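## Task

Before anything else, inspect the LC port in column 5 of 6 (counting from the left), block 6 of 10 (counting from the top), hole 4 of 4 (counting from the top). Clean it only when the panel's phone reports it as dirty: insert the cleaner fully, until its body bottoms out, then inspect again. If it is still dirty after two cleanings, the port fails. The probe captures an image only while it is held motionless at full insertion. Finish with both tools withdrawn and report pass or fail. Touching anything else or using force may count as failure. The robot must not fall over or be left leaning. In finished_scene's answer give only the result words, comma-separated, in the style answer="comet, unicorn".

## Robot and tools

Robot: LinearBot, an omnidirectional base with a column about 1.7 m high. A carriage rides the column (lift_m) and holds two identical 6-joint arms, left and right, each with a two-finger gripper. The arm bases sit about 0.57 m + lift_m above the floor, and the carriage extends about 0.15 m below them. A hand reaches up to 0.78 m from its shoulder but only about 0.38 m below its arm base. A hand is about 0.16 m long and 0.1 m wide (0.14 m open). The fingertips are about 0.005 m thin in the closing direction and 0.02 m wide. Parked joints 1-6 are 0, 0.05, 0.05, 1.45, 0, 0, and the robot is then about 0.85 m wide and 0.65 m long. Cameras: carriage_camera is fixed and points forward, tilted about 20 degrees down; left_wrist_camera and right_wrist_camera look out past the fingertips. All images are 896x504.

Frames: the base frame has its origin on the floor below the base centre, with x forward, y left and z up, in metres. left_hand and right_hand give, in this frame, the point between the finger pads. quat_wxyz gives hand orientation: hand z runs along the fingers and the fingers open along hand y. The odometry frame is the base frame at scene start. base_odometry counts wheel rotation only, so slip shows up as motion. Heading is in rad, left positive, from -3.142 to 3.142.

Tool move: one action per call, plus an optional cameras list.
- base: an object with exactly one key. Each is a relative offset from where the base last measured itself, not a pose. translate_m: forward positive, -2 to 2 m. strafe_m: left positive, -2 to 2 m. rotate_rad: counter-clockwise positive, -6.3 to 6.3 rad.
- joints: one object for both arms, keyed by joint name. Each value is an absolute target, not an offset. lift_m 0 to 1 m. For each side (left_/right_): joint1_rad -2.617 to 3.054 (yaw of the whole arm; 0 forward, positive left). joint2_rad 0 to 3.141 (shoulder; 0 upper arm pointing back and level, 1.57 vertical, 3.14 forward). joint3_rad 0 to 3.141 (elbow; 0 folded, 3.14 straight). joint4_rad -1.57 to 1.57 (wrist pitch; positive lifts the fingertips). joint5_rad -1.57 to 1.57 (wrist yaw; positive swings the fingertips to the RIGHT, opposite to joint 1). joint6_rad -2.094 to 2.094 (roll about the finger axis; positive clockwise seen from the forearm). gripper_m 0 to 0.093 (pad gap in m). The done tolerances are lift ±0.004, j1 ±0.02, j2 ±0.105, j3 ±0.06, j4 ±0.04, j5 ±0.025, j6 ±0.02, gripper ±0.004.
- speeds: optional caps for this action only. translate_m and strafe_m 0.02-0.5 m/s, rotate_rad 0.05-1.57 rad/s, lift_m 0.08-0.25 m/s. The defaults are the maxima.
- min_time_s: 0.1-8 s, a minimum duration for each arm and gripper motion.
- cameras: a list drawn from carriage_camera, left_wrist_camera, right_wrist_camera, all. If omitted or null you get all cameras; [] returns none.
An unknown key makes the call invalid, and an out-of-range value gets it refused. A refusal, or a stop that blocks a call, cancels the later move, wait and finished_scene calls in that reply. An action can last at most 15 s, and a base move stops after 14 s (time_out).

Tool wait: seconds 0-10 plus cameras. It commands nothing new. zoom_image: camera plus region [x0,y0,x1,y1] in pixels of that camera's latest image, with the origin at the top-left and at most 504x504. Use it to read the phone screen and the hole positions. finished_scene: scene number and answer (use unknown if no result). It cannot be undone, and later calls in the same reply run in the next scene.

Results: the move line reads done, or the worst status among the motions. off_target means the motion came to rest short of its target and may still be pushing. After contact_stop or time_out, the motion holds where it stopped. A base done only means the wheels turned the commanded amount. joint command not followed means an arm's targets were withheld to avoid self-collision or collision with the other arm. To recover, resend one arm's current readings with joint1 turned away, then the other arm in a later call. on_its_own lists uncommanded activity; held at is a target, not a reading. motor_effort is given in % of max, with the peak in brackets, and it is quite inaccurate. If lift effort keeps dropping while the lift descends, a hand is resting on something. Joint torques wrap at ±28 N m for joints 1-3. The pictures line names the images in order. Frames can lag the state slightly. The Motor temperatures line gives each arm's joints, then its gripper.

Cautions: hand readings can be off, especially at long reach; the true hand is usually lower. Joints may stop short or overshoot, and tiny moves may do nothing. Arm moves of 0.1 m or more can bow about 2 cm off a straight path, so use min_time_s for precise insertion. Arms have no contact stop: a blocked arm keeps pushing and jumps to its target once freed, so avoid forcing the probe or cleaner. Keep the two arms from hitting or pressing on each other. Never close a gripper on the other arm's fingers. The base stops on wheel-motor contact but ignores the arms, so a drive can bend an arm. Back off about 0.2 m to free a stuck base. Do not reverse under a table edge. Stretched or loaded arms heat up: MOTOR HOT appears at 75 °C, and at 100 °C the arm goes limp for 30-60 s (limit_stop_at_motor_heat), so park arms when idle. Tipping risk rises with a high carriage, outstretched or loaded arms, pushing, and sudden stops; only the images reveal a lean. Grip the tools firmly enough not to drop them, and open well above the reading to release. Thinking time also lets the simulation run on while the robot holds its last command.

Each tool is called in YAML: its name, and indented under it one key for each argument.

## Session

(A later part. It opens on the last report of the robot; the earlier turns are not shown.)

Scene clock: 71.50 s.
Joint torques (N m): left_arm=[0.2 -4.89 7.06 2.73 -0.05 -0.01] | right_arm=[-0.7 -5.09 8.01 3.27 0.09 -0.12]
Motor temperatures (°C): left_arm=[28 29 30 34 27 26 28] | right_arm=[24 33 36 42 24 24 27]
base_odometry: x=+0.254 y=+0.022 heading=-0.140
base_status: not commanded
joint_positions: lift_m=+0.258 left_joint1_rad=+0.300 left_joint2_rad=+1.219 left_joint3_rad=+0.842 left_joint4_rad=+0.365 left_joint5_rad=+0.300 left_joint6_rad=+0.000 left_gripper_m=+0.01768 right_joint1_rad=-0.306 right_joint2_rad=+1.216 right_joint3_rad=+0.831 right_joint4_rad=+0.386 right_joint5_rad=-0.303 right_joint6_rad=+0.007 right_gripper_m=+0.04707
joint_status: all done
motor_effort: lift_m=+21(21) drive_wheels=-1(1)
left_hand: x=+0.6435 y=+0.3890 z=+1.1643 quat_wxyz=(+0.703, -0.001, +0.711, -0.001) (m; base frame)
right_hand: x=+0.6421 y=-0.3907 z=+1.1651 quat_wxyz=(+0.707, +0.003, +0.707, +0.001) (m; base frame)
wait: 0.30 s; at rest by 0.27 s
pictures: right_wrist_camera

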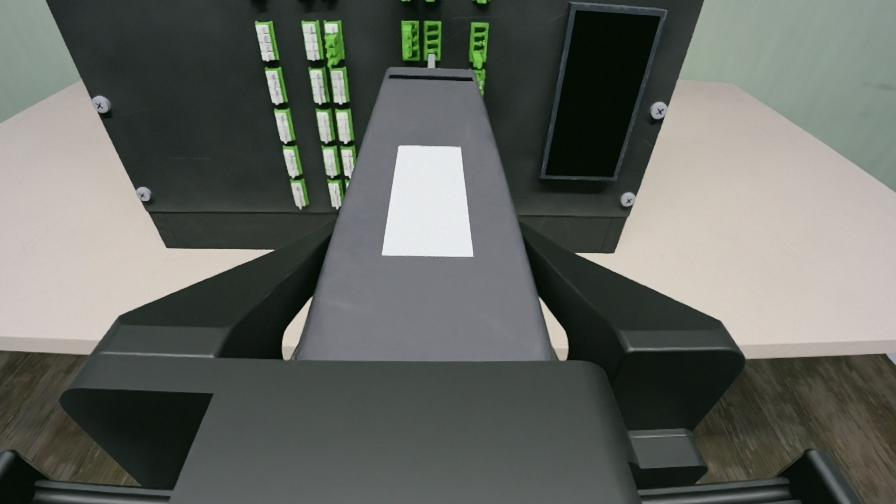

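move:
  joints: {"right_joint1_rad": -0.306, "right_joint5_rad": -0.303}
  min_time_s: 0.4
  cameras: []

move:
  base: {"translate_m": 0.002}
  speeds: {"translate_m": 0.02}
  cameras: []

wait:
  seconds: 0.3
  cameras: ["right_wrist_camera"]

zoom_image:
  camera: "right_wrist_camera"
  region: [420, 10, 456, 74]

Scene clock: 72.43 s.
Joint torques (N m): left_arm=[0.27 -5.11 6.99 2.72 -0.08 0.02] | right_arm=[-0.23 -5.09 8.03 3.27 0 -0.11]
Motor temperatures (°C): left_arm=[28 29 30 34 27 26 28] | right_arm=[24 33 36 42 24 24 27]
move: done
base_odometry: x=+0.254 y=+0.022 heading=-0.140
base_status: not commanded
joint_positions: lift_m=+0.258 left_joint1_rad=+0.300 left_joint2_rad=+1.219 left_joint3_rad=+0.842 left_joint4_rad=+0.365 left_joint5_rad=+0.300 left_joint6_rad=+0.000 left_gripper_m=+0.01768 right_joint1_rad=-0.306 right_joint2_rad=+1.216 right_joint3_rad=+0.831 right_joint4_rad=+0.386 right_joint5_rad=-0.303 right_joint6_rad=+0.007 right_gripper_m=+0.04707
joint_status: all done
motor_effort: lift_m=+21(21) drive_wheels=-1(1)
left_hand: x=+0.6435 y=+0.3890 z=+1.1643 quat_wxyz=(+0.703, -0.001, +0.711, -0.001) (m; base frame)
right_hand: x=+0.6421 y=-0.3907 z=+1.1651 quat_wxyz=(+0.707, +0.003, +0.707, +0.001) (m; base frame)
pictures: none
No camera images: "cameras" was empty.

Scene clock: 73.03 s.
Joint torques (N m): left_arm=[0.2 -4.88 7.17 2.76 -0.08 -0.03] | right_arm=[-0.14 -5.11 8.05 3.24 -0.01 -0.11]
Motor temperatures (°C): left_arm=[28 29 31 34 27 26 28] | right_arm=[24 33 36 42 24 24 27]
move: done
base_odometry: x=+0.255 y=+0.022 heading=-0.140
base_status: done
joint_positions: lift_m=+0.258 left_joint1_rad=+0.300 left_joint2_rad=+1.219 left_joint3_rad=+0.842 left_joint4_rad=+0.365 left_joint5_rad=+0.300 left_joint6_rad=+0.000 left_gripper_m=+0.01768 right_joint1_rad=-0.306 right_joint2_rad=+1.216 right_joint3_rad=+0.831 right_joint4_rad=+0.386 right_joint5_rad=-0.302 right_joint6_rad=+0.007 right_gripper_m=+0.04707
joint_status: not commanded
motor_effort: lift_m=+21(21) drive_wheels=+1(7)
left_hand: x=+0.6435 y=+0.3890 z=+1.1644 quat_wxyz=(+0.703, -0.001, +0.711, -0.001) (m; base frame)
right_hand: x=+0.6421 y=-0.3909 z=+1.1653 quat_wxyz=(+0.708, +0.004, +0.707, +0.001) (m; base frame)
pictures: none
No camera images: "cameras" was empty.

Scene clock: 73.33 s.
Joint torques (N m): left_arm=[0.23 -4.93 7.01 2.74 -0.01 0.03] | right_arm=[-0.21 -5.08 8.06 3.26 -0.01 -0.12]
Motor temperatures (°C): left_arm=[28 29 31 34 27 26 28] | right_arm=[24 33 36 42 24 24 27]
base_odometry: x=+0.255 y=+0.022 heading=-0.140
base_status: done
joint_positions: lift_m=+0.258 left_joint1_rad=+0.300 left_joint2_rad=+1.219 left_joint3_rad=+0.842 left_joint4_rad=+0.365 left_joint5_rad=+0.300 left_joint6_rad=+0.000 left_gripper_m=+0.01768 right_joint1_rad=-0.306 right_joint2_rad=+1.216 right_joint3_rad=+0.831 right_joint4_rad=+0.387 right_joint5_rad=-0.302 right_joint6_rad=+0.007 right_gripper_m=+0.04707
joint_status: not commanded
motor_effort: lift_m=+21(21) drive_wheels=+1(7)
left_hand: x=+0.6435 y=+0.3890 z=+1.1644 quat_wxyz=(+0.703, -0.001, +0.711, -0.001) (m; base frame)
right_hand: x=+0.6421 y=-0.3909 z=+1.1653 quat_wxyz=(+0.708, +0.004, +0.706, +0.001) (m; base frame)
wait: 0.30 s; at rest by 0.27 s
pictures: right_wrist_camera

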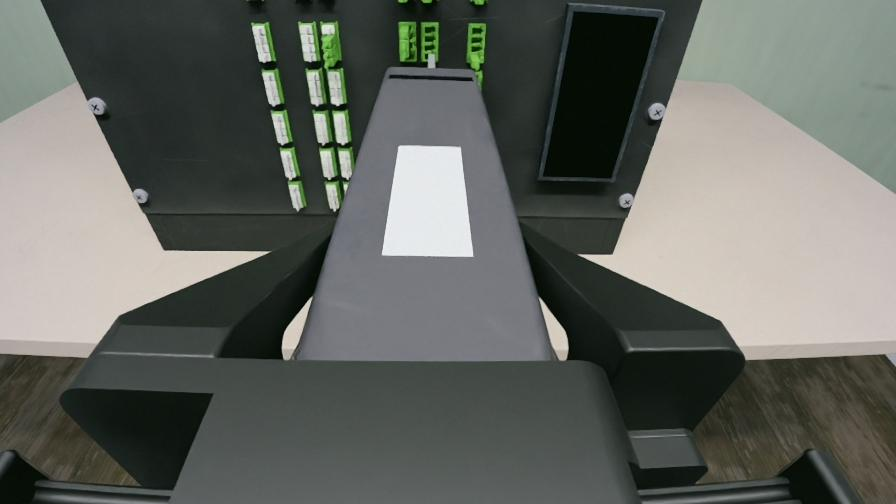

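Scaled by 7.875.

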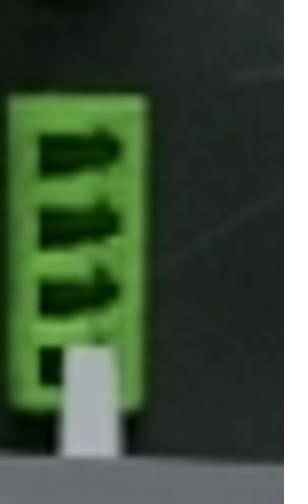

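move:
  base: {"translate_m": -0.08}
  speeds: {"translate_m": 0.1}
  cameras: []

move:
  joints: {"right_joint1_rad": 0, "right_joint5_rad": 0, "right_joint2_rad": 1.10, "right_joint3_rad": 0.78, "right_joint4_rad": 0.421, "left_joint1_rad": 0, "left_joint5_rad": 0, "left_joint2_rad": 1.10, "left_joint3_rad": 0.765, "left_joint4_rad": 0.335}
  min_time_s: 2
  cameras: []

move:
  base: {"strafe_m": -0.078}
  speeds: {"strafe_m": 0.1}
  cameras: []

move:
  base: {"rotate_rad": -0.009}
  speeds: {"rotate_rad": 0.05}
  cameras: []

move:
  base: {"translate_m": 0.08}
  speeds: {"translate_m": 0.1}
  cameras: ["right_wrist_camera","carriage_camera"]

zoom_image:
  camera: "right_wrist_camera"
  region: [370, 0, 530, 90]

Scene clock: 75.73 s.
Joint torques (N m): left_arm=[0.32 -5.05 7.16 2.8 -0.03 -0.01] | right_arm=[-0.18 -5.09 8.05 3.26 0 -0.11]
Motor temperatures (°C): left_arm=[28 29 31 34 27 26 28] | right_arm=[24 33 37 42 24 24 27]
move: done
base_odometry: x=+0.176 y=+0.033 heading=-0.140
base_status: done
joint_positions: lift_m=+0.258 left_joint1_rad=+0.300 left_joint2_rad=+1.219 left_joint3_rad=+0.842 left_joint4_rad=+0.365 left_joint5_rad=+0.300 left_joint6_rad=+0.000 left_gripper_m=+0.01768 right_joint1_rad=-0.306 right_joint2_rad=+1.216 right_joint3_rad=+0.831 right_joint4_rad=+0.387 right_joint5_rad=-0.302 right_joint6_rad=+0.007 right_gripper_m=+0.04707
joint_status: not commanded
motor_effort: lift_m=+21(21) drive_wheels=-2(9)
left_hand: x=+0.6435 y=+0.3890 z=+1.1644 quat_wxyz=(+0.703, -0.001, +0.711, -0.001) (m; base frame)
right_hand: x=+0.6421 y=-0.3909 z=+1.1653 quat_wxyz=(+0.708, +0.004, +0.706, +0.001) (m; base frame)
pictures: none
No camera images: "cameras" was empty.

Scene clock: 78.03 s.
Joint torques (N m): left_arm=[-0.57 -6.31 6.23 2.55 -0.14 0.01] | right_arm=[0.24 -7.31 6.74 3.13 0.12 -0.12]
Motor temperatures (°C): left_arm=[28 29 31 34 27 26 28] | right_arm=[24 33 37 42 24 24 27]
move: off_target
base_odometry: x=+0.176 y=+0.033 heading=-0.140
base_status: not commanded
joint_positions: lift_m=+0.258 left_joint1_rad=+0.009 left_joint2_rad=+1.125 left_joint3_rad=+0.772 left_joint4_rad=+0.340 left_joint5_rad=+0.009 left_joint6_rad=+0.000 left_gripper_m=+0.01768 right_joint1_rad=-0.006 right_joint2_rad=+1.138 right_joint3_rad=+0.779 right_joint4_rad=+0.359 right_joint5_rad=-0.010 right_joint6_rad=+0.007 right_gripper_m=+0.04707
joint_status: right_joint4_rad off_target (ended at +0.359, target +0.421); the others done
motor_effort: lift_m=+21(21) drive_wheels=-2(2)
left_hand: x=+0.6327 y=+0.3162 z=+1.1607 quat_wxyz=(+0.703, +0.000, +0.711, +0.000) (m; base frame)
right_hand: x=+0.6357 y=-0.3149 z=+1.1635 quat_wxyz=(+0.707, +0.001, +0.707, +0.004) (m; base frame)
pictures: none
No camera images: "cameras" was empty.

Scene clock: 79.63 s.
Joint torques (N m): left_arm=[-0.34 -6.2 6.31 2.6 -0.15 0.02] | right_arm=[0.09 -7.28 6.78 3.17 0.05 -0.12]
Motor temperatures (°C): left_arm=[28 29 31 35 27 26 28] | right_arm=[24 33 37 42 24 24 27]
move: done
base_odometry: x=+0.165 y=-0.045 heading=-0.140
base_status: done
joint_positions: lift_m=+0.258 left_joint1_rad=+0.007 left_joint2_rad=+1.125 left_joint3_rad=+0.772 left_joint4_rad=+0.338 left_joint5_rad=+0.006 left_joint6_rad=+0.000 left_gripper_m=+0.01768 right_joint1_rad=-0.003 right_joint2_rad=+1.138 right_joint3_rad=+0.779 right_joint4_rad=+0.354 right_joint5_rad=-0.004 right_joint6_rad=+0.007 right_gripper_m=+0.04707
joint_status: not commanded
motor_effort: lift_m=+21(21) drive_wheels=-3(8)
left_hand: x=+0.6327 y=+0.3163 z=+1.1601 quat_wxyz=(+0.702, -0.001, +0.712, +0.001) (m; base frame)
right_hand: x=+0.6357 y=-0.3146 z=+1.1621 quat_wxyz=(+0.705, +0.002, +0.709, +0.003) (m; base frame)
pictures: none
No camera images: "cameras" was empty.

Scene clock: 80.17 s.
Joint torques (N m): left_arm=[-0.34 -6.08 6.13 2.66 -0.13 0.02] | right_arm=[0.01 -7.2 6.76 3.19 0.03 -0.12]
Motor temperatures (°C): left_arm=[28 29 31 35 27 26 28] | right_arm=[24 34 37 42 24 24 27]
move: done
base_odometry: x=+0.165 y=-0.045 heading=-0.148
base_status: done
joint_positions: lift_m=+0.258 left_joint1_rad=+0.006 left_joint2_rad=+1.122 left_joint3_rad=+0.772 left_joint4_rad=+0.336 left_joint5_rad=+0.005 left_joint6_rad=+0.000 left_gripper_m=+0.01768 right_joint1_rad=-0.003 right_joint2_rad=+1.137 right_joint3_rad=+0.779 right_joint4_rad=+0.352 right_joint5_rad=-0.003 right_joint6_rad=+0.007 right_gripper_m=+0.04707
joint_status: not commanded
motor_effort: lift_m=+21(21) drive_wheels=-8(9)
left_hand: x=+0.6322 y=+0.3159 z=+1.1605 quat_wxyz=(+0.702, +0.000, +0.712, +0.001) (m; base frame)
right_hand: x=+0.6354 y=-0.3148 z=+1.1620 quat_wxyz=(+0.705, +0.002, +0.709, +0.002) (m; base frame)
pictures: none
No camera images: "cameras" was empty.

Scene clock: 81.67 s.
Joint torques (N m): left_arm=[-0.23 -5.79 6.41 2.63 -0.12 0.05] | right_arm=[-0.02 -6.84 6.72 3.22 0.04 -0.11]
Motor temperatures (°C): left_arm=[28 29 31 35 27 26 28] | right_arm=[24 34 37 42 24 24 27]
move: done
base_odometry: x=+0.244 y=-0.057 heading=-0.149
base_status: done
joint_positions: lift_m=+0.258 left_joint1_rad=+0.006 left_joint2_rad=+1.118 left_joint3_rad=+0.772 left_joint4_rad=+0.335 left_joint5_rad=+0.005 left_joint6_rad=+0.000 left_gripper_m=+0.01768 right_joint1_rad=-0.003 right_joint2_rad=+1.133 right_joint3_rad=+0.779 right_joint4_rad=+0.350 right_joint5_rad=-0.003 right_joint6_rad=+0.007 right_gripper_m=+0.04707
joint_status: not commanded
motor_effort: lift_m=+21(21) drive_wheels=-6(12)
left_hand: x=+0.6313 y=+0.3159 z=+1.1614 quat_wxyz=(+0.703, +0.000, +0.711, +0.001) (m; base frame)
right_hand: x=+0.6346 y=-0.3148 z=+1.1631 quat_wxyz=(+0.706, +0.002, +0.709, +0.002) (m; base frame)
pictures: carriage_camera, right_wrist_camera

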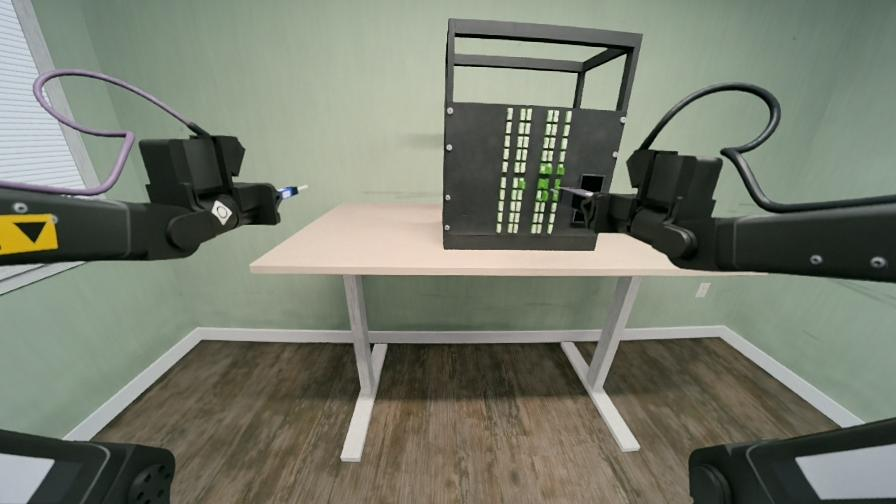

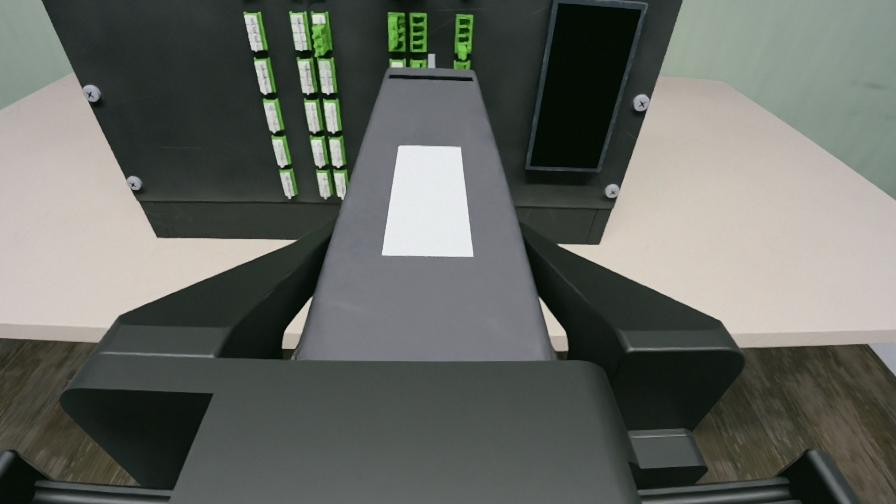

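Scaled by 3.150.

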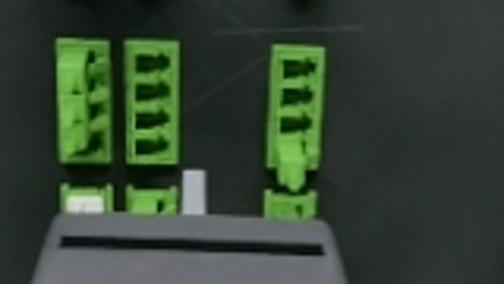

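move:
  base: {"strafe_m": 0.010}
  speeds: {"strafe_m": 0.05}
  cameras: []

move:
  base: {"translate_m": 0.012}
  speeds: {"translate_m": 0.04}
  cameras: []

wait:
  seconds: 0.3
  cameras: ["right_wrist_camera"]

zoom_image:
  camera: "right_wrist_camera"
  region: [410, 10, 466, 74]

Scene clock: 82.90 s.
Joint torques (N m): left_arm=[-0.1 -5.67 6.32 2.68 -0.13 -0.01] | right_arm=[-0.13 -6.82 6.74 3.22 0.01 -0.11]
Motor temperatures (°C): left_arm=[28 29 31 35 27 26 28] | right_arm=[24 34 37 42 24 24 27]
move: done
base_odometry: x=+0.246 y=-0.047 heading=-0.150
base_status: done
joint_positions: lift_m=+0.258 left_joint1_rad=+0.004 left_joint2_rad=+1.118 left_joint3_rad=+0.772 left_joint4_rad=+0.333 left_joint5_rad=+0.003 left_joint6_rad=+0.000 left_gripper_m=+0.01768 right_joint1_rad=-0.003 right_joint2_rad=+1.133 right_joint3_rad=+0.779 right_joint4_rad=+0.350 right_joint5_rad=+0.000 right_joint6_rad=+0.007 right_gripper_m=+0.04707
joint_status: not commanded
motor_effort: lift_m=+21(21) drive_wheels=+6(8)
left_hand: x=+0.6313 y=+0.3154 z=+1.1610 quat_wxyz=(+0.702, +0.000, +0.712, +0.000) (m; base frame)
right_hand: x=+0.6346 y=-0.3153 z=+1.1630 quat_wxyz=(+0.706, +0.003, +0.709, +0.002) (m; base frame)
pictures: none
No camera images: "cameras" was empty.

Scene clock: 83.73 s.
Joint torques (N m): left_arm=[-0.28 -5.94 6.15 2.67 -0.12 -0.01] | right_arm=[-0.03 -6.65 6.9 3.27 0.01 -0.12]
Motor temperatures (°C): left_arm=[28 29 31 35 27 26 28] | right_arm=[24 34 37 42 24 24 27]
move: done
base_odometry: x=+0.257 y=-0.049 heading=-0.149
base_status: done
joint_positions: lift_m=+0.258 left_joint1_rad=+0.004 left_joint2_rad=+1.118 left_joint3_rad=+0.772 left_joint4_rad=+0.333 left_joint5_rad=+0.004 left_joint6_rad=+0.000 left_gripper_m=+0.01768 right_joint1_rad=-0.003 right_joint2_rad=+1.132 right_joint3_rad=+0.778 right_joint4_rad=+0.347 right_joint5_rad=+0.000 right_joint6_rad=+0.007 right_gripper_m=+0.04707
joint_status: not commanded
motor_effort: lift_m=+21(21) drive_wheels=-6(12)
left_hand: x=+0.6313 y=+0.3154 z=+1.1609 quat_wxyz=(+0.702, +0.000, +0.712, +0.000) (m; base frame)
right_hand: x=+0.6343 y=-0.3153 z=+1.1625 quat_wxyz=(+0.705, +0.003, +0.709, +0.002) (m; base frame)
pictures: none
No camera images: "cameras" was empty.

Scene clock: 84.03 s.
Joint torques (N m): left_arm=[-0.01 -5.72 6.31 2.69 -0.11 0.02] | right_arm=[-0.06 -6.72 6.89 3.26 0.01 -0.12]
Motor temperatures (°C): left_arm=[28 29 31 36 27 26 28] | right_arm=[24 34 37 42 24 24 27]
base_odometry: x=+0.257 y=-0.049 heading=-0.149
base_status: done
joint_positions: lift_m=+0.258 left_joint1_rad=+0.004 left_joint2_rad=+1.118 left_joint3_rad=+0.772 left_joint4_rad=+0.333 left_joint5_rad=+0.004 left_joint6_rad=+0.000 left_gripper_m=+0.01768 right_joint1_rad=-0.003 right_joint2_rad=+1.132 right_joint3_rad=+0.778 right_joint4_rad=+0.347 right_joint5_rad=+0.000 right_joint6_rad=+0.007 right_gripper_m=+0.04707
joint_status: not commanded
motor_effort: lift_m=+21(21) drive_wheels=-6(12)
left_hand: x=+0.6313 y=+0.3154 z=+1.1609 quat_wxyz=(+0.702, +0.000, +0.712, +0.000) (m; base frame)
right_hand: x=+0.6343 y=-0.3153 z=+1.1625 quat_wxyz=(+0.705, +0.003, +0.709, +0.002) (m; base frame)
wait: 0.30 s; at rest by 0.27 s
pictures: right_wrist_camera

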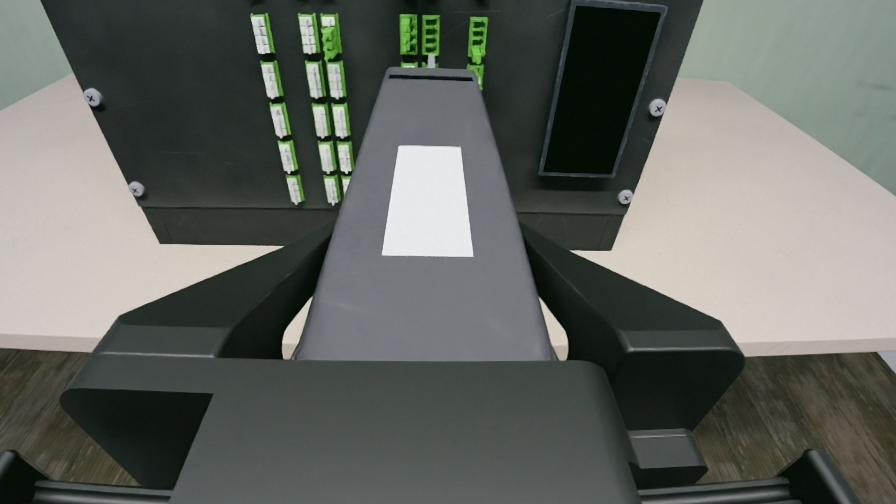

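Scaled by 7.875.

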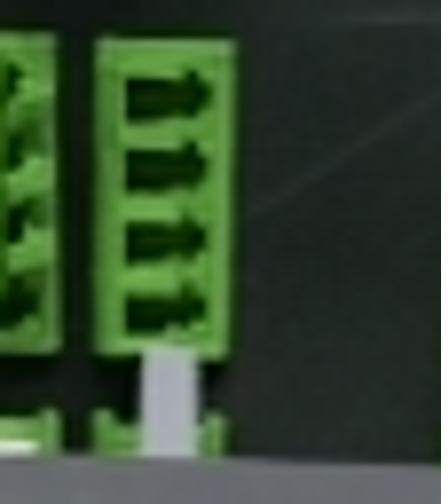

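move:
  joints: {"right_joint1_rad": 0.006, "lift_m": 0.2604}
  min_time_s: 0.6
  cameras: []

wait:
  seconds: 0.3
  cameras: ["right_wrist_camera"]

zoom_image:
  camera: "right_wrist_camera"
  region: [410, 10, 466, 74]

Scene clock: 85.20 s.
Joint torques (N m): left_arm=[-0.14 -5.76 6.43 2.7 -0.1 0.01] | right_arm=[0.25 -6.52 6.79 3.26 0.01 -0.12]
Motor temperatures (°C): left_arm=[28 29 31 36 27 26 28] | right_arm=[24 34 37 42 24 24 27]
move: done
base_odometry: x=+0.257 y=-0.049 heading=-0.149
base_status: not commanded
joint_positions: lift_m=+0.260 left_joint1_rad=+0.004 left_joint2_rad=+1.118 left_joint3_rad=+0.771 left_joint4_rad=+0.332 left_joint5_rad=+0.004 left_joint6_rad=+0.000 left_gripper_m=+0.01768 right_joint1_rad=+0.000 right_joint2_rad=+1.130 right_joint3_rad=+0.778 right_joint4_rad=+0.346 right_joint5_rad=+0.000 right_joint6_rad=+0.007 right_gripper_m=+0.04707
joint_status: all done
motor_effort: lift_m=+25(28) drive_wheels=+6(6)
left_hand: x=+0.6312 y=+0.3154 z=+1.1623 quat_wxyz=(+0.702, +0.000, +0.712, +0.000) (m; base frame)
right_hand: x=+0.6341 y=-0.3142 z=+1.1648 quat_wxyz=(+0.705, +0.002, +0.709, +0.002) (m; base frame)
pictures: none
No camera images: "cameras" was empty.

Scene clock: 85.50 s.
Joint torques (N m): left_arm=[-0.03 -5.78 6.48 2.67 -0.11 0] | right_arm=[0.25 -6.5 6.84 3.25 0.01 -0.11]
Motor temperatures (°C): left_arm=[28 29 31 36 27 26 28] | right_arm=[24 34 37 42 24 24 27]
base_odometry: x=+0.257 y=-0.049 heading=-0.149
base_status: not commanded
joint_positions: lift_m=+0.260 left_joint1_rad=+0.004 left_joint2_rad=+1.118 left_joint3_rad=+0.771 left_joint4_rad=+0.332 left_joint5_rad=+0.004 left_joint6_rad=+0.000 left_gripper_m=+0.01768 right_joint1_rad=+0.000 right_joint2_rad=+1.130 right_joint3_rad=+0.778 right_joint4_rad=+0.346 right_joint5_rad=+0.000 right_joint6_rad=+0.007 right_gripper_m=+0.04707
joint_status: all done
motor_effort: lift_m=+26(28) drive_wheels=+6(6)
left_hand: x=+0.6312 y=+0.3154 z=+1.1623 quat_wxyz=(+0.702, +0.000, +0.712, +0.000) (m; base frame)
right_hand: x=+0.6341 y=-0.3142 z=+1.1648 quat_wxyz=(+0.705, +0.002, +0.709, +0.002) (m; base frame)
wait: 0.30 s; at rest by 0.27 s
pictures: right_wrist_camera

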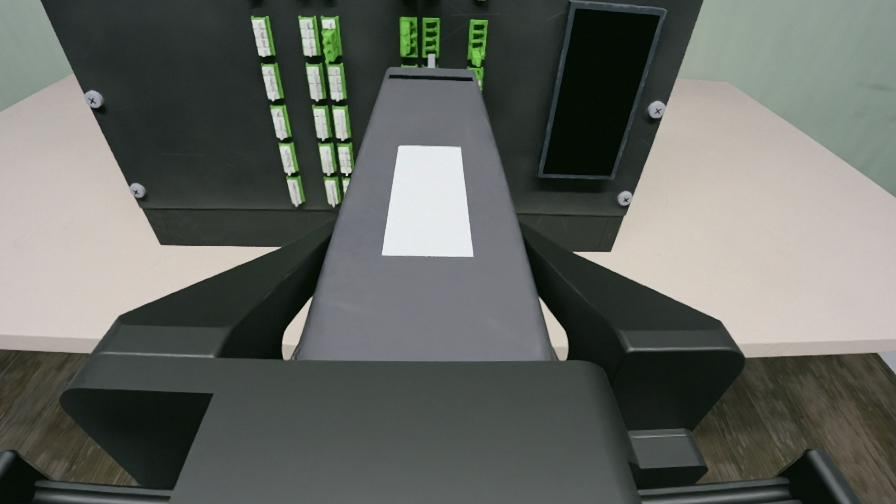

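Scaled by 7.875.

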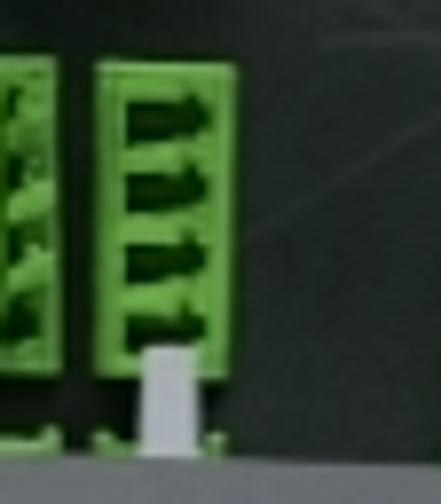

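move:
  joints: {"right_joint1_rad": 0.0095, "lift_m": 0.261}
  min_time_s: 0.6
  cameras: []

wait:
  seconds: 0.3
  cameras: ["right_wrist_camera"]

zoom_image:
  camera: "right_wrist_camera"
  region: [410, 10, 466, 74]

Scene clock: 86.60 s.
Joint torques (N m): left_arm=[-0.13 -5.64 6.57 2.68 -0.06 0.01] | right_arm=[0.24 -6.5 6.83 3.27 0.01 -0.11]
Motor temperatures (°C): left_arm=[28 29 31 36 27 26 28] | right_arm=[24 34 37 42 24 24 27]
move: done
base_odometry: x=+0.257 y=-0.049 heading=-0.149
base_status: not commanded
joint_positions: lift_m=+0.261 left_joint1_rad=+0.004 left_joint2_rad=+1.118 left_joint3_rad=+0.771 left_joint4_rad=+0.331 left_joint5_rad=+0.004 left_joint6_rad=+0.000 left_gripper_m=+0.01768 right_joint1_rad=+0.003 right_joint2_rad=+1.130 right_joint3_rad=+0.778 right_joint4_rad=+0.346 right_joint5_rad=+0.000 right_joint6_rad=+0.007 right_gripper_m=+0.04707
joint_status: all done
motor_effort: lift_m=+26(28) drive_wheels=+6(7)
left_hand: x=+0.6312 y=+0.3154 z=+1.1627 quat_wxyz=(+0.701, +0.000, +0.713, +0.000) (m; base frame)
right_hand: x=+0.6340 y=-0.3128 z=+1.1652 quat_wxyz=(+0.705, +0.001, +0.709, +0.004) (m; base frame)
pictures: none
No camera images: "cameras" was empty.

Scene clock: 86.90 s.
Joint torques (N m): left_arm=[-0.2 -5.68 6.48 2.67 -0.07 -0.03] | right_arm=[0.21 -6.54 6.83 3.25 0.01 -0.11]
Motor temperatures (°C): left_arm=[28 29 31 36 27 26 28] | right_arm=[24 34 37 42 24 24 27]
base_odometry: x=+0.257 y=-0.049 heading=-0.149
base_status: not commanded
joint_positions: lift_m=+0.261 left_joint1_rad=+0.004 left_joint2_rad=+1.118 left_joint3_rad=+0.771 left_joint4_rad=+0.331 left_joint5_rad=+0.004 left_joint6_rad=+0.000 left_gripper_m=+0.01768 right_joint1_rad=+0.003 right_joint2_rad=+1.130 right_joint3_rad=+0.778 right_joint4_rad=+0.346 right_joint5_rad=+0.000 right_joint6_rad=+0.007 right_gripper_m=+0.04707
joint_status: all done
motor_effort: lift_m=+26(28) drive_wheels=+6(7)
left_hand: x=+0.6312 y=+0.3154 z=+1.1627 quat_wxyz=(+0.701, +0.000, +0.713, +0.000) (m; base frame)
right_hand: x=+0.6340 y=-0.3128 z=+1.1652 quat_wxyz=(+0.705, +0.001, +0.709, +0.004) (m; base frame)
wait: 0.30 s; at rest by 0.27 s
pictures: right_wrist_camera

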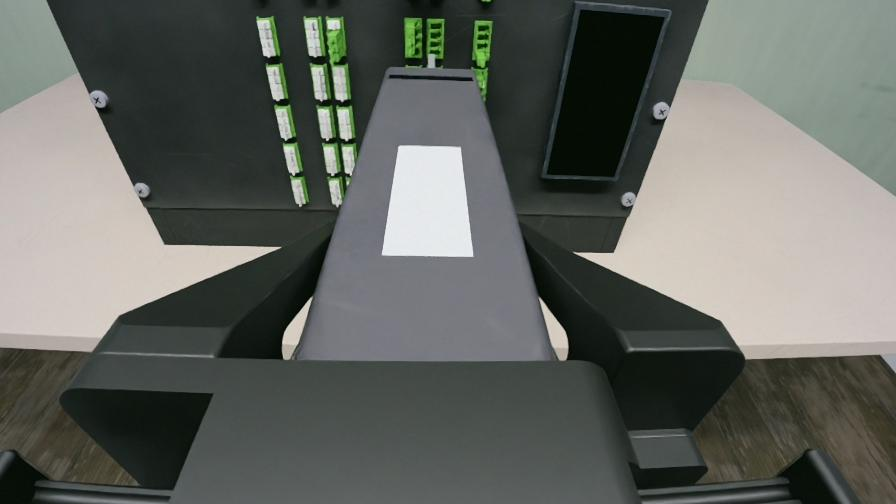

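Scaled by 7.875.

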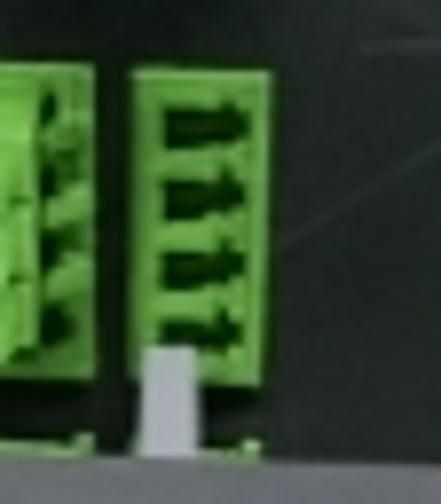

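move:
  joints: {"right_joint1_rad": -0.005, "lift_m": 0.2615}
  min_time_s: 0.6
  cameras: []

wait:
  seconds: 0.5
  cameras: ["right_wrist_camera"]

zoom_image:
  camera: "right_wrist_camera"
  region: [410, 10, 466, 74]

Scene clock: 88.00 s.
Joint torques (N m): left_arm=[-0.12 -5.76 6.65 2.7 -0.1 0] | right_arm=[-0.69 -6.52 6.8 3.26 0 -0.11]
Motor temperatures (°C): left_arm=[28 30 31 36 27 26 28] | right_arm=[24 34 37 42 24 24 27]
move: done
base_odometry: x=+0.257 y=-0.049 heading=-0.149
base_status: not commanded
joint_positions: lift_m=+0.261 left_joint1_rad=+0.004 left_joint2_rad=+1.118 left_joint3_rad=+0.771 left_joint4_rad=+0.331 left_joint5_rad=+0.004 left_joint6_rad=+0.000 left_gripper_m=+0.01768 right_joint1_rad=+0.001 right_joint2_rad=+1.130 right_joint3_rad=+0.778 right_joint4_rad=+0.346 right_joint5_rad=+0.000 right_joint6_rad=+0.007 right_gripper_m=+0.04707
joint_status: all done
motor_effort: lift_m=+26(28) drive_wheels=+6(6)
left_hand: x=+0.6312 y=+0.3154 z=+1.1630 quat_wxyz=(+0.701, +0.000, +0.713, +0.000) (m; base frame)
right_hand: x=+0.6341 y=-0.3137 z=+1.1657 quat_wxyz=(+0.705, +0.002, +0.709, +0.003) (m; base frame)
pictures: none
No camera images: "cameras" was empty.

Scene clock: 88.50 s.
Joint torques (N m): left_arm=[-0.05 -5.72 6.6 2.69 -0.16 0.03] | right_arm=[-0.73 -6.52 6.8 3.26 0 -0.11]
Motor temperatures (°C): left_arm=[28 30 31 37 27 26 28] | right_arm=[24 34 37 42 24 24 27]
base_odometry: x=+0.257 y=-0.049 heading=-0.149
base_status: not commanded
joint_positions: lift_m=+0.261 left_joint1_rad=+0.004 left_joint2_rad=+1.118 left_joint3_rad=+0.771 left_joint4_rad=+0.331 left_joint5_rad=+0.004 left_joint6_rad=+0.000 left_gripper_m=+0.01768 right_joint1_rad=+0.001 right_joint2_rad=+1.130 right_joint3_rad=+0.778 right_joint4_rad=+0.346 right_joint5_rad=+0.000 right_joint6_rad=+0.007 right_gripper_m=+0.04707
joint_status: all done
motor_effort: lift_m=+26(28) drive_wheels=+6(6)
left_hand: x=+0.6312 y=+0.3154 z=+1.1630 quat_wxyz=(+0.701, +0.000, +0.713, +0.000) (m; base frame)
right_hand: x=+0.6341 y=-0.3137 z=+1.1657 quat_wxyz=(+0.705, +0.002, +0.709, +0.003) (m; base frame)
wait: 0.50 s; at rest by 0.27 s
pictures: right_wrist_camera

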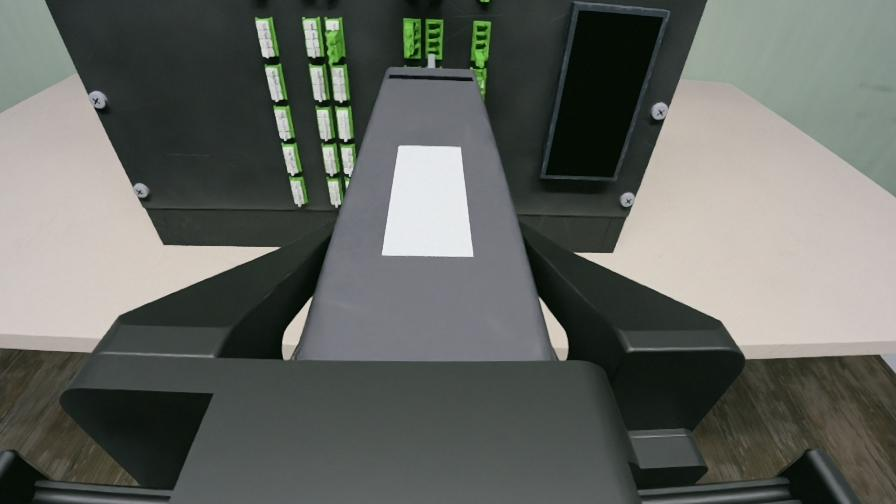

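Scaled by 7.875.

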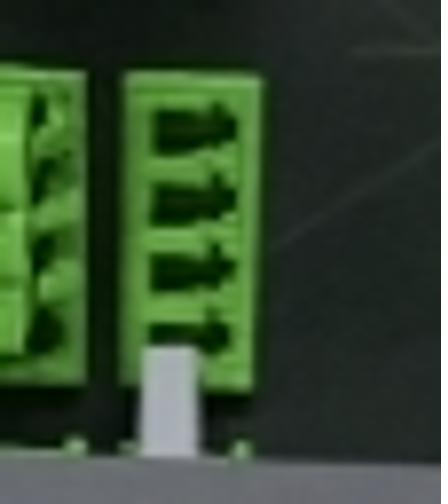

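move:
  joints: {"right_joint1_rad": 0.0005, "right_joint2_rad": 1.12, "right_joint3_rad": 0.7925, "right_joint4_rad": 0.4285}
  min_time_s: 1
  cameras: []

wait:
  seconds: 0.5
  cameras: ["right_wrist_camera"]

zoom_image:
  camera: "right_wrist_camera"
  region: [410, 10, 466, 74]

Scene clock: 90.13 s.
Joint torques (N m): left_arm=[-0.28 -5.72 6.56 2.72 -0.17 0.03] | right_arm=[-0.31 -4.7 7.84 3.34 0.01 -0.12]
Motor temperatures (°C): left_arm=[28 30 31 37 27 26 28] | right_arm=[24 34 38 43 24 24 27]
move: off_target
base_odometry: x=+0.257 y=-0.049 heading=-0.149
base_status: not commanded
joint_positions: lift_m=+0.261 left_joint1_rad=+0.004 left_joint2_rad=+1.118 left_joint3_rad=+0.771 left_joint4_rad=+0.331 left_joint5_rad=+0.004 left_joint6_rad=+0.000 left_gripper_m=+0.01768 right_joint1_rad=+0.001 right_joint2_rad=+1.130 right_joint3_rad=+0.778 right_joint4_rad=+0.346 right_joint5_rad=+0.000 right_joint6_rad=+0.007 right_gripper_m=+0.04707
joint_status: right_joint4_rad off_target (ended at +0.346, target +0.428); the others done
motor_effort: lift_m=+26(26) drive_wheels=+6(6)
left_hand: x=+0.6312 y=+0.3154 z=+1.1630 quat_wxyz=(+0.701, +0.000, +0.713, +0.000) (m; base frame)
right_hand: x=+0.6341 y=-0.3137 z=+1.1657 quat_wxyz=(+0.705, +0.002, +0.709, +0.003) (m; base frame)
pictures: none
No camera images: "cameras" was empty.

Scene clock: 90.63 s.
Joint torques (N m): left_arm=[-0.1 -5.85 6.56 2.68 -0.11 -0.01] | right_arm=[-0.31 -4.71 7.86 3.34 0 -0.11]
Motor temperatures (°C): left_arm=[28 30 31 37 27 26 28] | right_arm=[24 34 38 43 24 24 27]
base_odometry: x=+0.257 y=-0.049 heading=-0.149
base_status: not commanded
joint_positions: lift_m=+0.261 left_joint1_rad=+0.004 left_joint2_rad=+1.118 left_joint3_rad=+0.771 left_joint4_rad=+0.331 left_joint5_rad=+0.004 left_joint6_rad=+0.000 left_gripper_m=+0.01768 right_joint1_rad=+0.001 right_joint2_rad=+1.130 right_joint3_rad=+0.778 right_joint4_rad=+0.346 right_joint5_rad=+0.000 right_joint6_rad=+0.007 right_gripper_m=+0.04707
joint_status: right_joint4_rad off_target (ended at +0.346, target +0.428); the others done
motor_effort: lift_m=+26(26) drive_wheels=+6(6)
left_hand: x=+0.6312 y=+0.3154 z=+1.1630 quat_wxyz=(+0.701, +0.000, +0.713, +0.000) (m; base frame)
right_hand: x=+0.6341 y=-0.3137 z=+1.1657 quat_wxyz=(+0.705, +0.002, +0.709, +0.003) (m; base frame)
wait: 0.50 s; at rest by 0.27 s
pictures: right_wrist_camera

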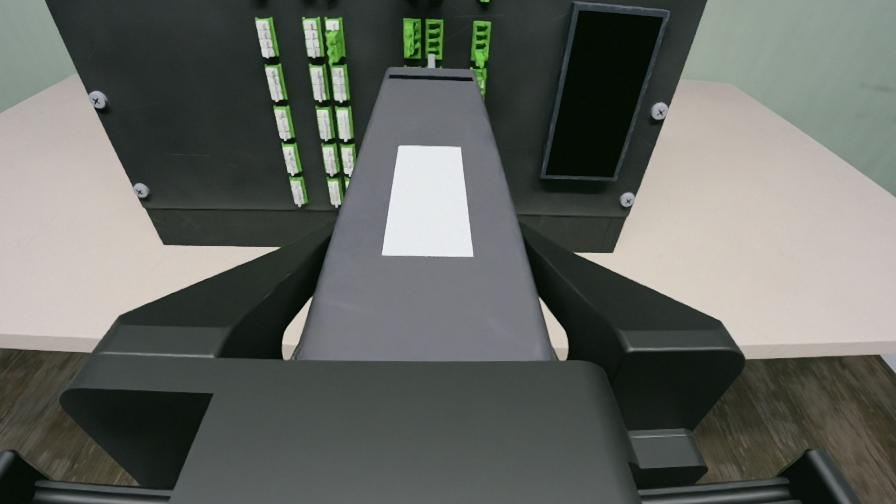

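Scaled by 7.875.

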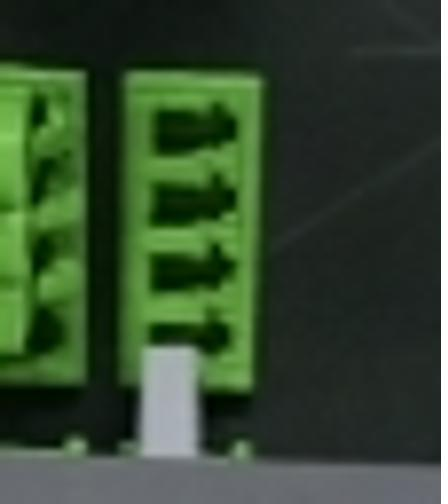

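move:
  joints: {"right_joint2_rad": 1.135, "right_joint3_rad": 0.8020, "right_joint4_rad": 0.434}
  min_time_s: 1
  cameras: []

wait:
  seconds: 0.5
  cameras: ["right_wrist_camera"]

zoom_image:
  camera: "right_wrist_camera"
  region: [410, 10, 466, 74]

Scene clock: 92.13 s.
Joint torques (N m): left_arm=[-0.08 -5.71 6.42 2.7 -0.1 0.05] | right_arm=[-0.28 -3.77 8.68 3.4 0 -0.12]
Motor temperatures (°C): left_arm=[28 30 31 37 27 26 28] | right_arm=[24 34 38 43 24 24 27]
move: off_target
base_odometry: x=+0.257 y=-0.049 heading=-0.149
base_status: not commanded
joint_positions: lift_m=+0.261 left_joint1_rad=+0.004 left_joint2_rad=+1.118 left_joint3_rad=+0.771 left_joint4_rad=+0.331 left_joint5_rad=+0.004 left_joint6_rad=+0.000 left_gripper_m=+0.01768 right_joint1_rad=+0.001 right_joint2_rad=+1.135 right_joint3_rad=+0.778 right_joint4_rad=+0.346 right_joint5_rad=+0.000 right_joint6_rad=+0.007 right_gripper_m=+0.04707
joint_status: right_joint4_rad off_target (ended at +0.346, target +0.434); the others done
motor_effort: lift_m=+26(27) drive_wheels=+6(6)
left_hand: x=+0.6312 y=+0.3154 z=+1.1630 quat_wxyz=(+0.701, +0.000, +0.713, +0.000) (m; base frame)
right_hand: x=+0.6349 y=-0.3137 z=+1.1641 quat_wxyz=(+0.703, +0.002, +0.711, +0.003) (m; base frame)
pictures: none
No camera images: "cameras" was empty.

Scene clock: 92.63 s.
Joint torques (N m): left_arm=[-0.09 -5.59 6.49 2.7 -0.11 0.05] | right_arm=[-0.29 -3.77 8.69 3.4 0.02 -0.12]
Motor temperatures (°C): left_arm=[28 30 31 37 27 26 28] | right_arm=[24 34 38 43 24 24 27]
base_odometry: x=+0.257 y=-0.049 heading=-0.149
base_status: not commanded
joint_positions: lift_m=+0.261 left_joint1_rad=+0.004 left_joint2_rad=+1.118 left_joint3_rad=+0.771 left_joint4_rad=+0.331 left_joint5_rad=+0.004 left_joint6_rad=+0.000 left_gripper_m=+0.01768 right_joint1_rad=+0.001 right_joint2_rad=+1.135 right_joint3_rad=+0.778 right_joint4_rad=+0.346 right_joint5_rad=+0.000 right_joint6_rad=+0.007 right_gripper_m=+0.04707
joint_status: right_joint4_rad off_target (ended at +0.346, target +0.434); the others done
motor_effort: lift_m=+26(27) drive_wheels=+6(6)
left_hand: x=+0.6312 y=+0.3154 z=+1.1630 quat_wxyz=(+0.701, +0.000, +0.713, +0.000) (m; base frame)
right_hand: x=+0.6349 y=-0.3137 z=+1.1641 quat_wxyz=(+0.703, +0.002, +0.711, +0.003) (m; base frame)
wait: 0.50 s; at rest by 0.27 s
pictures: right_wrist_camera

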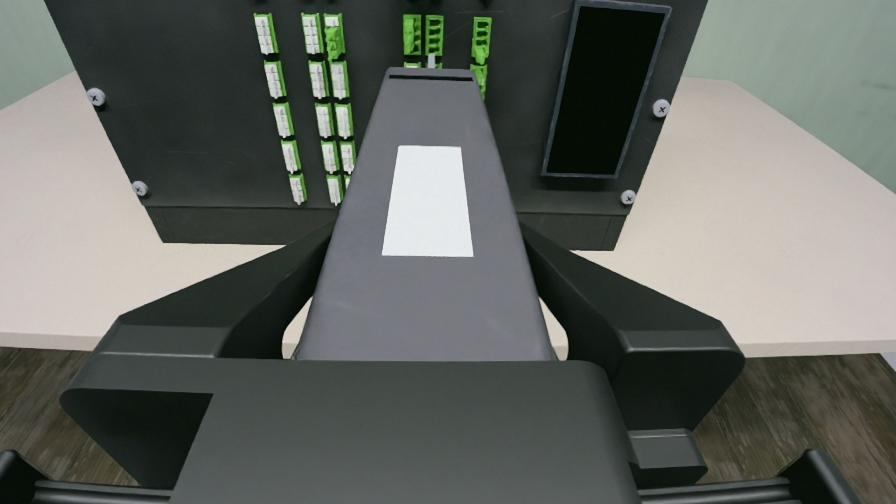

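Scaled by 7.875.

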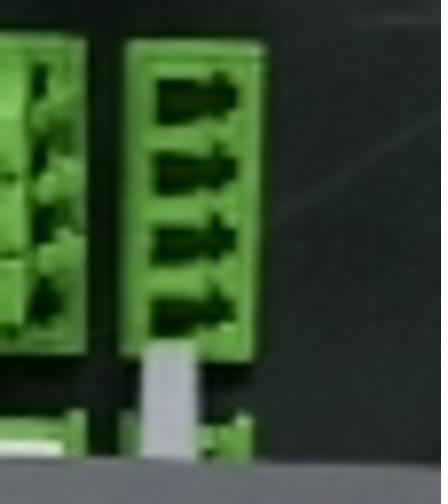

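move:
  joints: {"right_joint2_rad": 1.140, "right_joint3_rad": 0.8120, "right_joint4_rad": 0.444}
  min_time_s: 1
  cameras: []

Scene clock: 94.10 s.
Joint torques (N m): left_arm=[-0.1 -5.5 6.6 2.72 -0.12 0.02] | right_arm=[-0.29 -3.36 9.54 3.51 0.01 -0.11]
Motor temperatures (°C): left_arm=[28 30 31 38 27 26 28] | right_arm=[24 34 38 44 24 24 27]
move: off_target
base_odometry: x=+0.257 y=-0.049 heading=-0.149
base_status: not commanded
joint_positions: lift_m=+0.261 left_joint1_rad=+0.004 left_joint2_rad=+1.118 left_joint3_rad=+0.771 left_joint4_rad=+0.331 left_joint5_rad=+0.004 left_joint6_rad=+0.000 left_gripper_m=+0.01768 right_joint1_rad=+0.001 right_joint2_rad=+1.135 right_joint3_rad=+0.778 right_joint4_rad=+0.346 right_joint5_rad=+0.000 right_joint6_rad=+0.007 right_gripper_m=+0.04707
joint_status: right_joint4_rad off_target (ended at +0.346, target +0.444); the others done
motor_effort: lift_m=+26(26) drive_wheels=+6(6)
left_hand: x=+0.6312 y=+0.3154 z=+1.1630 quat_wxyz=(+0.701, +0.000, +0.713, +0.000) (m; base frame)
right_hand: x=+0.6351 y=-0.3137 z=+1.1638 quat_wxyz=(+0.703, +0.002, +0.711, +0.003) (m; base frame)
pictures: none
No camera images: "cameras" was empty.

move:
  joints: {"right_joint2_rad": 1.118, "right_joint3_rad": 0.797, "right_joint4_rad": 0.430, "lift_m": 0.2637}
  min_time_s: 0.6
  cameras: []

move:
  base: {"translate_m": 0.003}
  speeds: {"translate_m": 0.02}
  cameras: []

wait:
  seconds: 0.5
  cameras: ["right_wrist_camera"]

zoom_image:
  camera: "right_wrist_camera"
  region: [410, 10, 466, 74]

Scene clock: 95.33 s.
Joint torques (N m): left_arm=[-0.13 -5.45 6.39 2.67 -0.1 -0.01] | right_arm=[-0.31 -5.41 8.25 3.35 0.01 -0.12]
Motor temperatures (°C): left_arm=[28 30 31 38 27 26 28] | right_arm=[24 34 38 44 24 24 27]
move: off_target
base_odometry: x=+0.257 y=-0.049 heading=-0.149
base_status: not commanded
joint_positions: lift_m=+0.263 left_joint1_rad=+0.004 left_joint2_rad=+1.117 left_joint3_rad=+0.769 left_joint4_rad=+0.331 left_joint5_rad=+0.004 left_joint6_rad=+0.000 left_gripper_m=+0.01768 right_joint1_rad=+0.001 right_joint2_rad=+1.136 right_joint3_rad=+0.778 right_joint4_rad=+0.347 right_joint5_rad=+0.000 right_joint6_rad=+0.007 right_gripper_m=+0.04707
joint_status: right_joint4_rad off_target (ended at +0.347, target +0.430); the others done
motor_effort: lift_m=+25(29) drive_wheels=+6(6)
left_hand: x=+0.6309 y=+0.3153 z=+1.1650 quat_wxyz=(+0.701, +0.000, +0.713, +0.000) (m; base frame)
right_hand: x=+0.6352 y=-0.3137 z=+1.1662 quat_wxyz=(+0.703, +0.002, +0.711, +0.003) (m; base frame)
pictures: none
No camera images: "cameras" was empty.

Scene clock: 95.93 s.
Joint torques (N m): left_arm=[-0.2 -5.39 6.67 2.69 -0.13 0.01] | right_arm=[-0.29 -4.04 8.27 3.51 0.02 -0.12]
Motor temperatures (°C): left_arm=[28 30 31 38 27 26 28] | right_arm=[24 34 38 44 24 24 27]
move: done
base_odometry: x=+0.260 y=-0.049 heading=-0.148
base_status: done
joint_positions: lift_m=+0.263 left_joint1_rad=+0.004 left_joint2_rad=+1.116 left_joint3_rad=+0.769 left_joint4_rad=+0.330 left_joint5_rad=+0.004 left_joint6_rad=+0.000 left_gripper_m=+0.01768 right_joint1_rad=+0.001 right_joint2_rad=+1.122 right_joint3_rad=+0.778 right_joint4_rad=+0.332 right_joint5_rad=+0.000 right_joint6_rad=+0.007 right_gripper_m=+0.04707
joint_status: not commanded
motor_effort: lift_m=+25(25) drive_wheels=+6(13)
left_hand: x=+0.6307 y=+0.3153 z=+1.1651 quat_wxyz=(+0.701, +0.000, +0.713, +0.000) (m; base frame)
right_hand: x=+0.6323 y=-0.3138 z=+1.1677 quat_wxyz=(+0.703, +0.002, +0.711, +0.003) (m; base frame)
pictures: none
No camera images: "cameras" was empty.

Scene clock: 96.43 s.
Joint torques (N m): left_arm=[-0.21 -5.42 6.78 2.71 -0.12 0.02] | right_arm=[-0.29 -4.07 8.27 3.52 0 -0.11]
Motor temperatures (°C): left_arm=[28 30 31 38 27 26 28] | right_arm=[24 34 38 44 24 24 27]
base_odometry: x=+0.260 y=-0.049 heading=-0.148
base_status: done
joint_positions: lift_m=+0.263 left_joint1_rad=+0.004 left_joint2_rad=+1.116 left_joint3_rad=+0.769 left_joint4_rad=+0.330 left_joint5_rad=+0.004 left_joint6_rad=+0.000 left_gripper_m=+0.01768 right_joint1_rad=+0.001 right_joint2_rad=+1.122 right_joint3_rad=+0.778 right_joint4_rad=+0.332 right_joint5_rad=+0.000 right_joint6_rad=+0.007 right_gripper_m=+0.04707
joint_status: not commanded
motor_effort: lift_m=+25(25) drive_wheels=+6(13)
left_hand: x=+0.6307 y=+0.3153 z=+1.1651 quat_wxyz=(+0.701, +0.000, +0.713, +0.000) (m; base frame)
right_hand: x=+0.6323 y=-0.3138 z=+1.1677 quat_wxyz=(+0.703, +0.002, +0.711, +0.003) (m; base frame)
wait: 0.50 s; at rest by 0.27 s
pictures: right_wrist_camera

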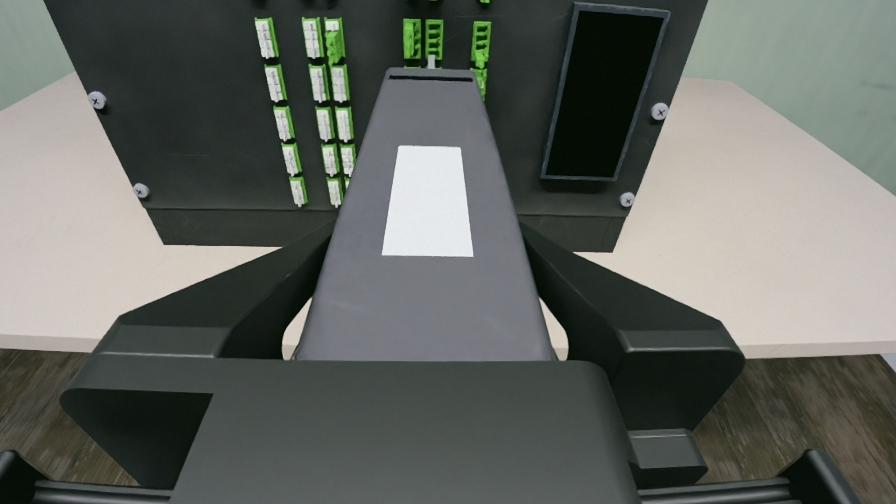

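Scaled by 7.875.

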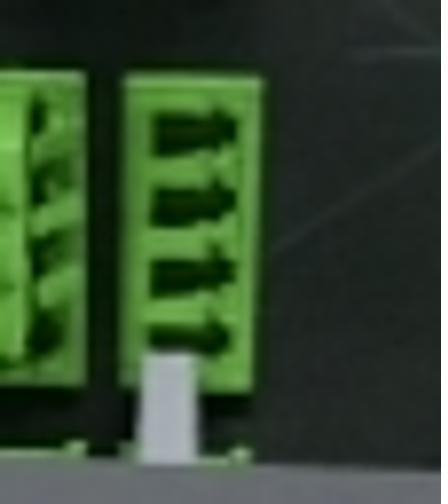

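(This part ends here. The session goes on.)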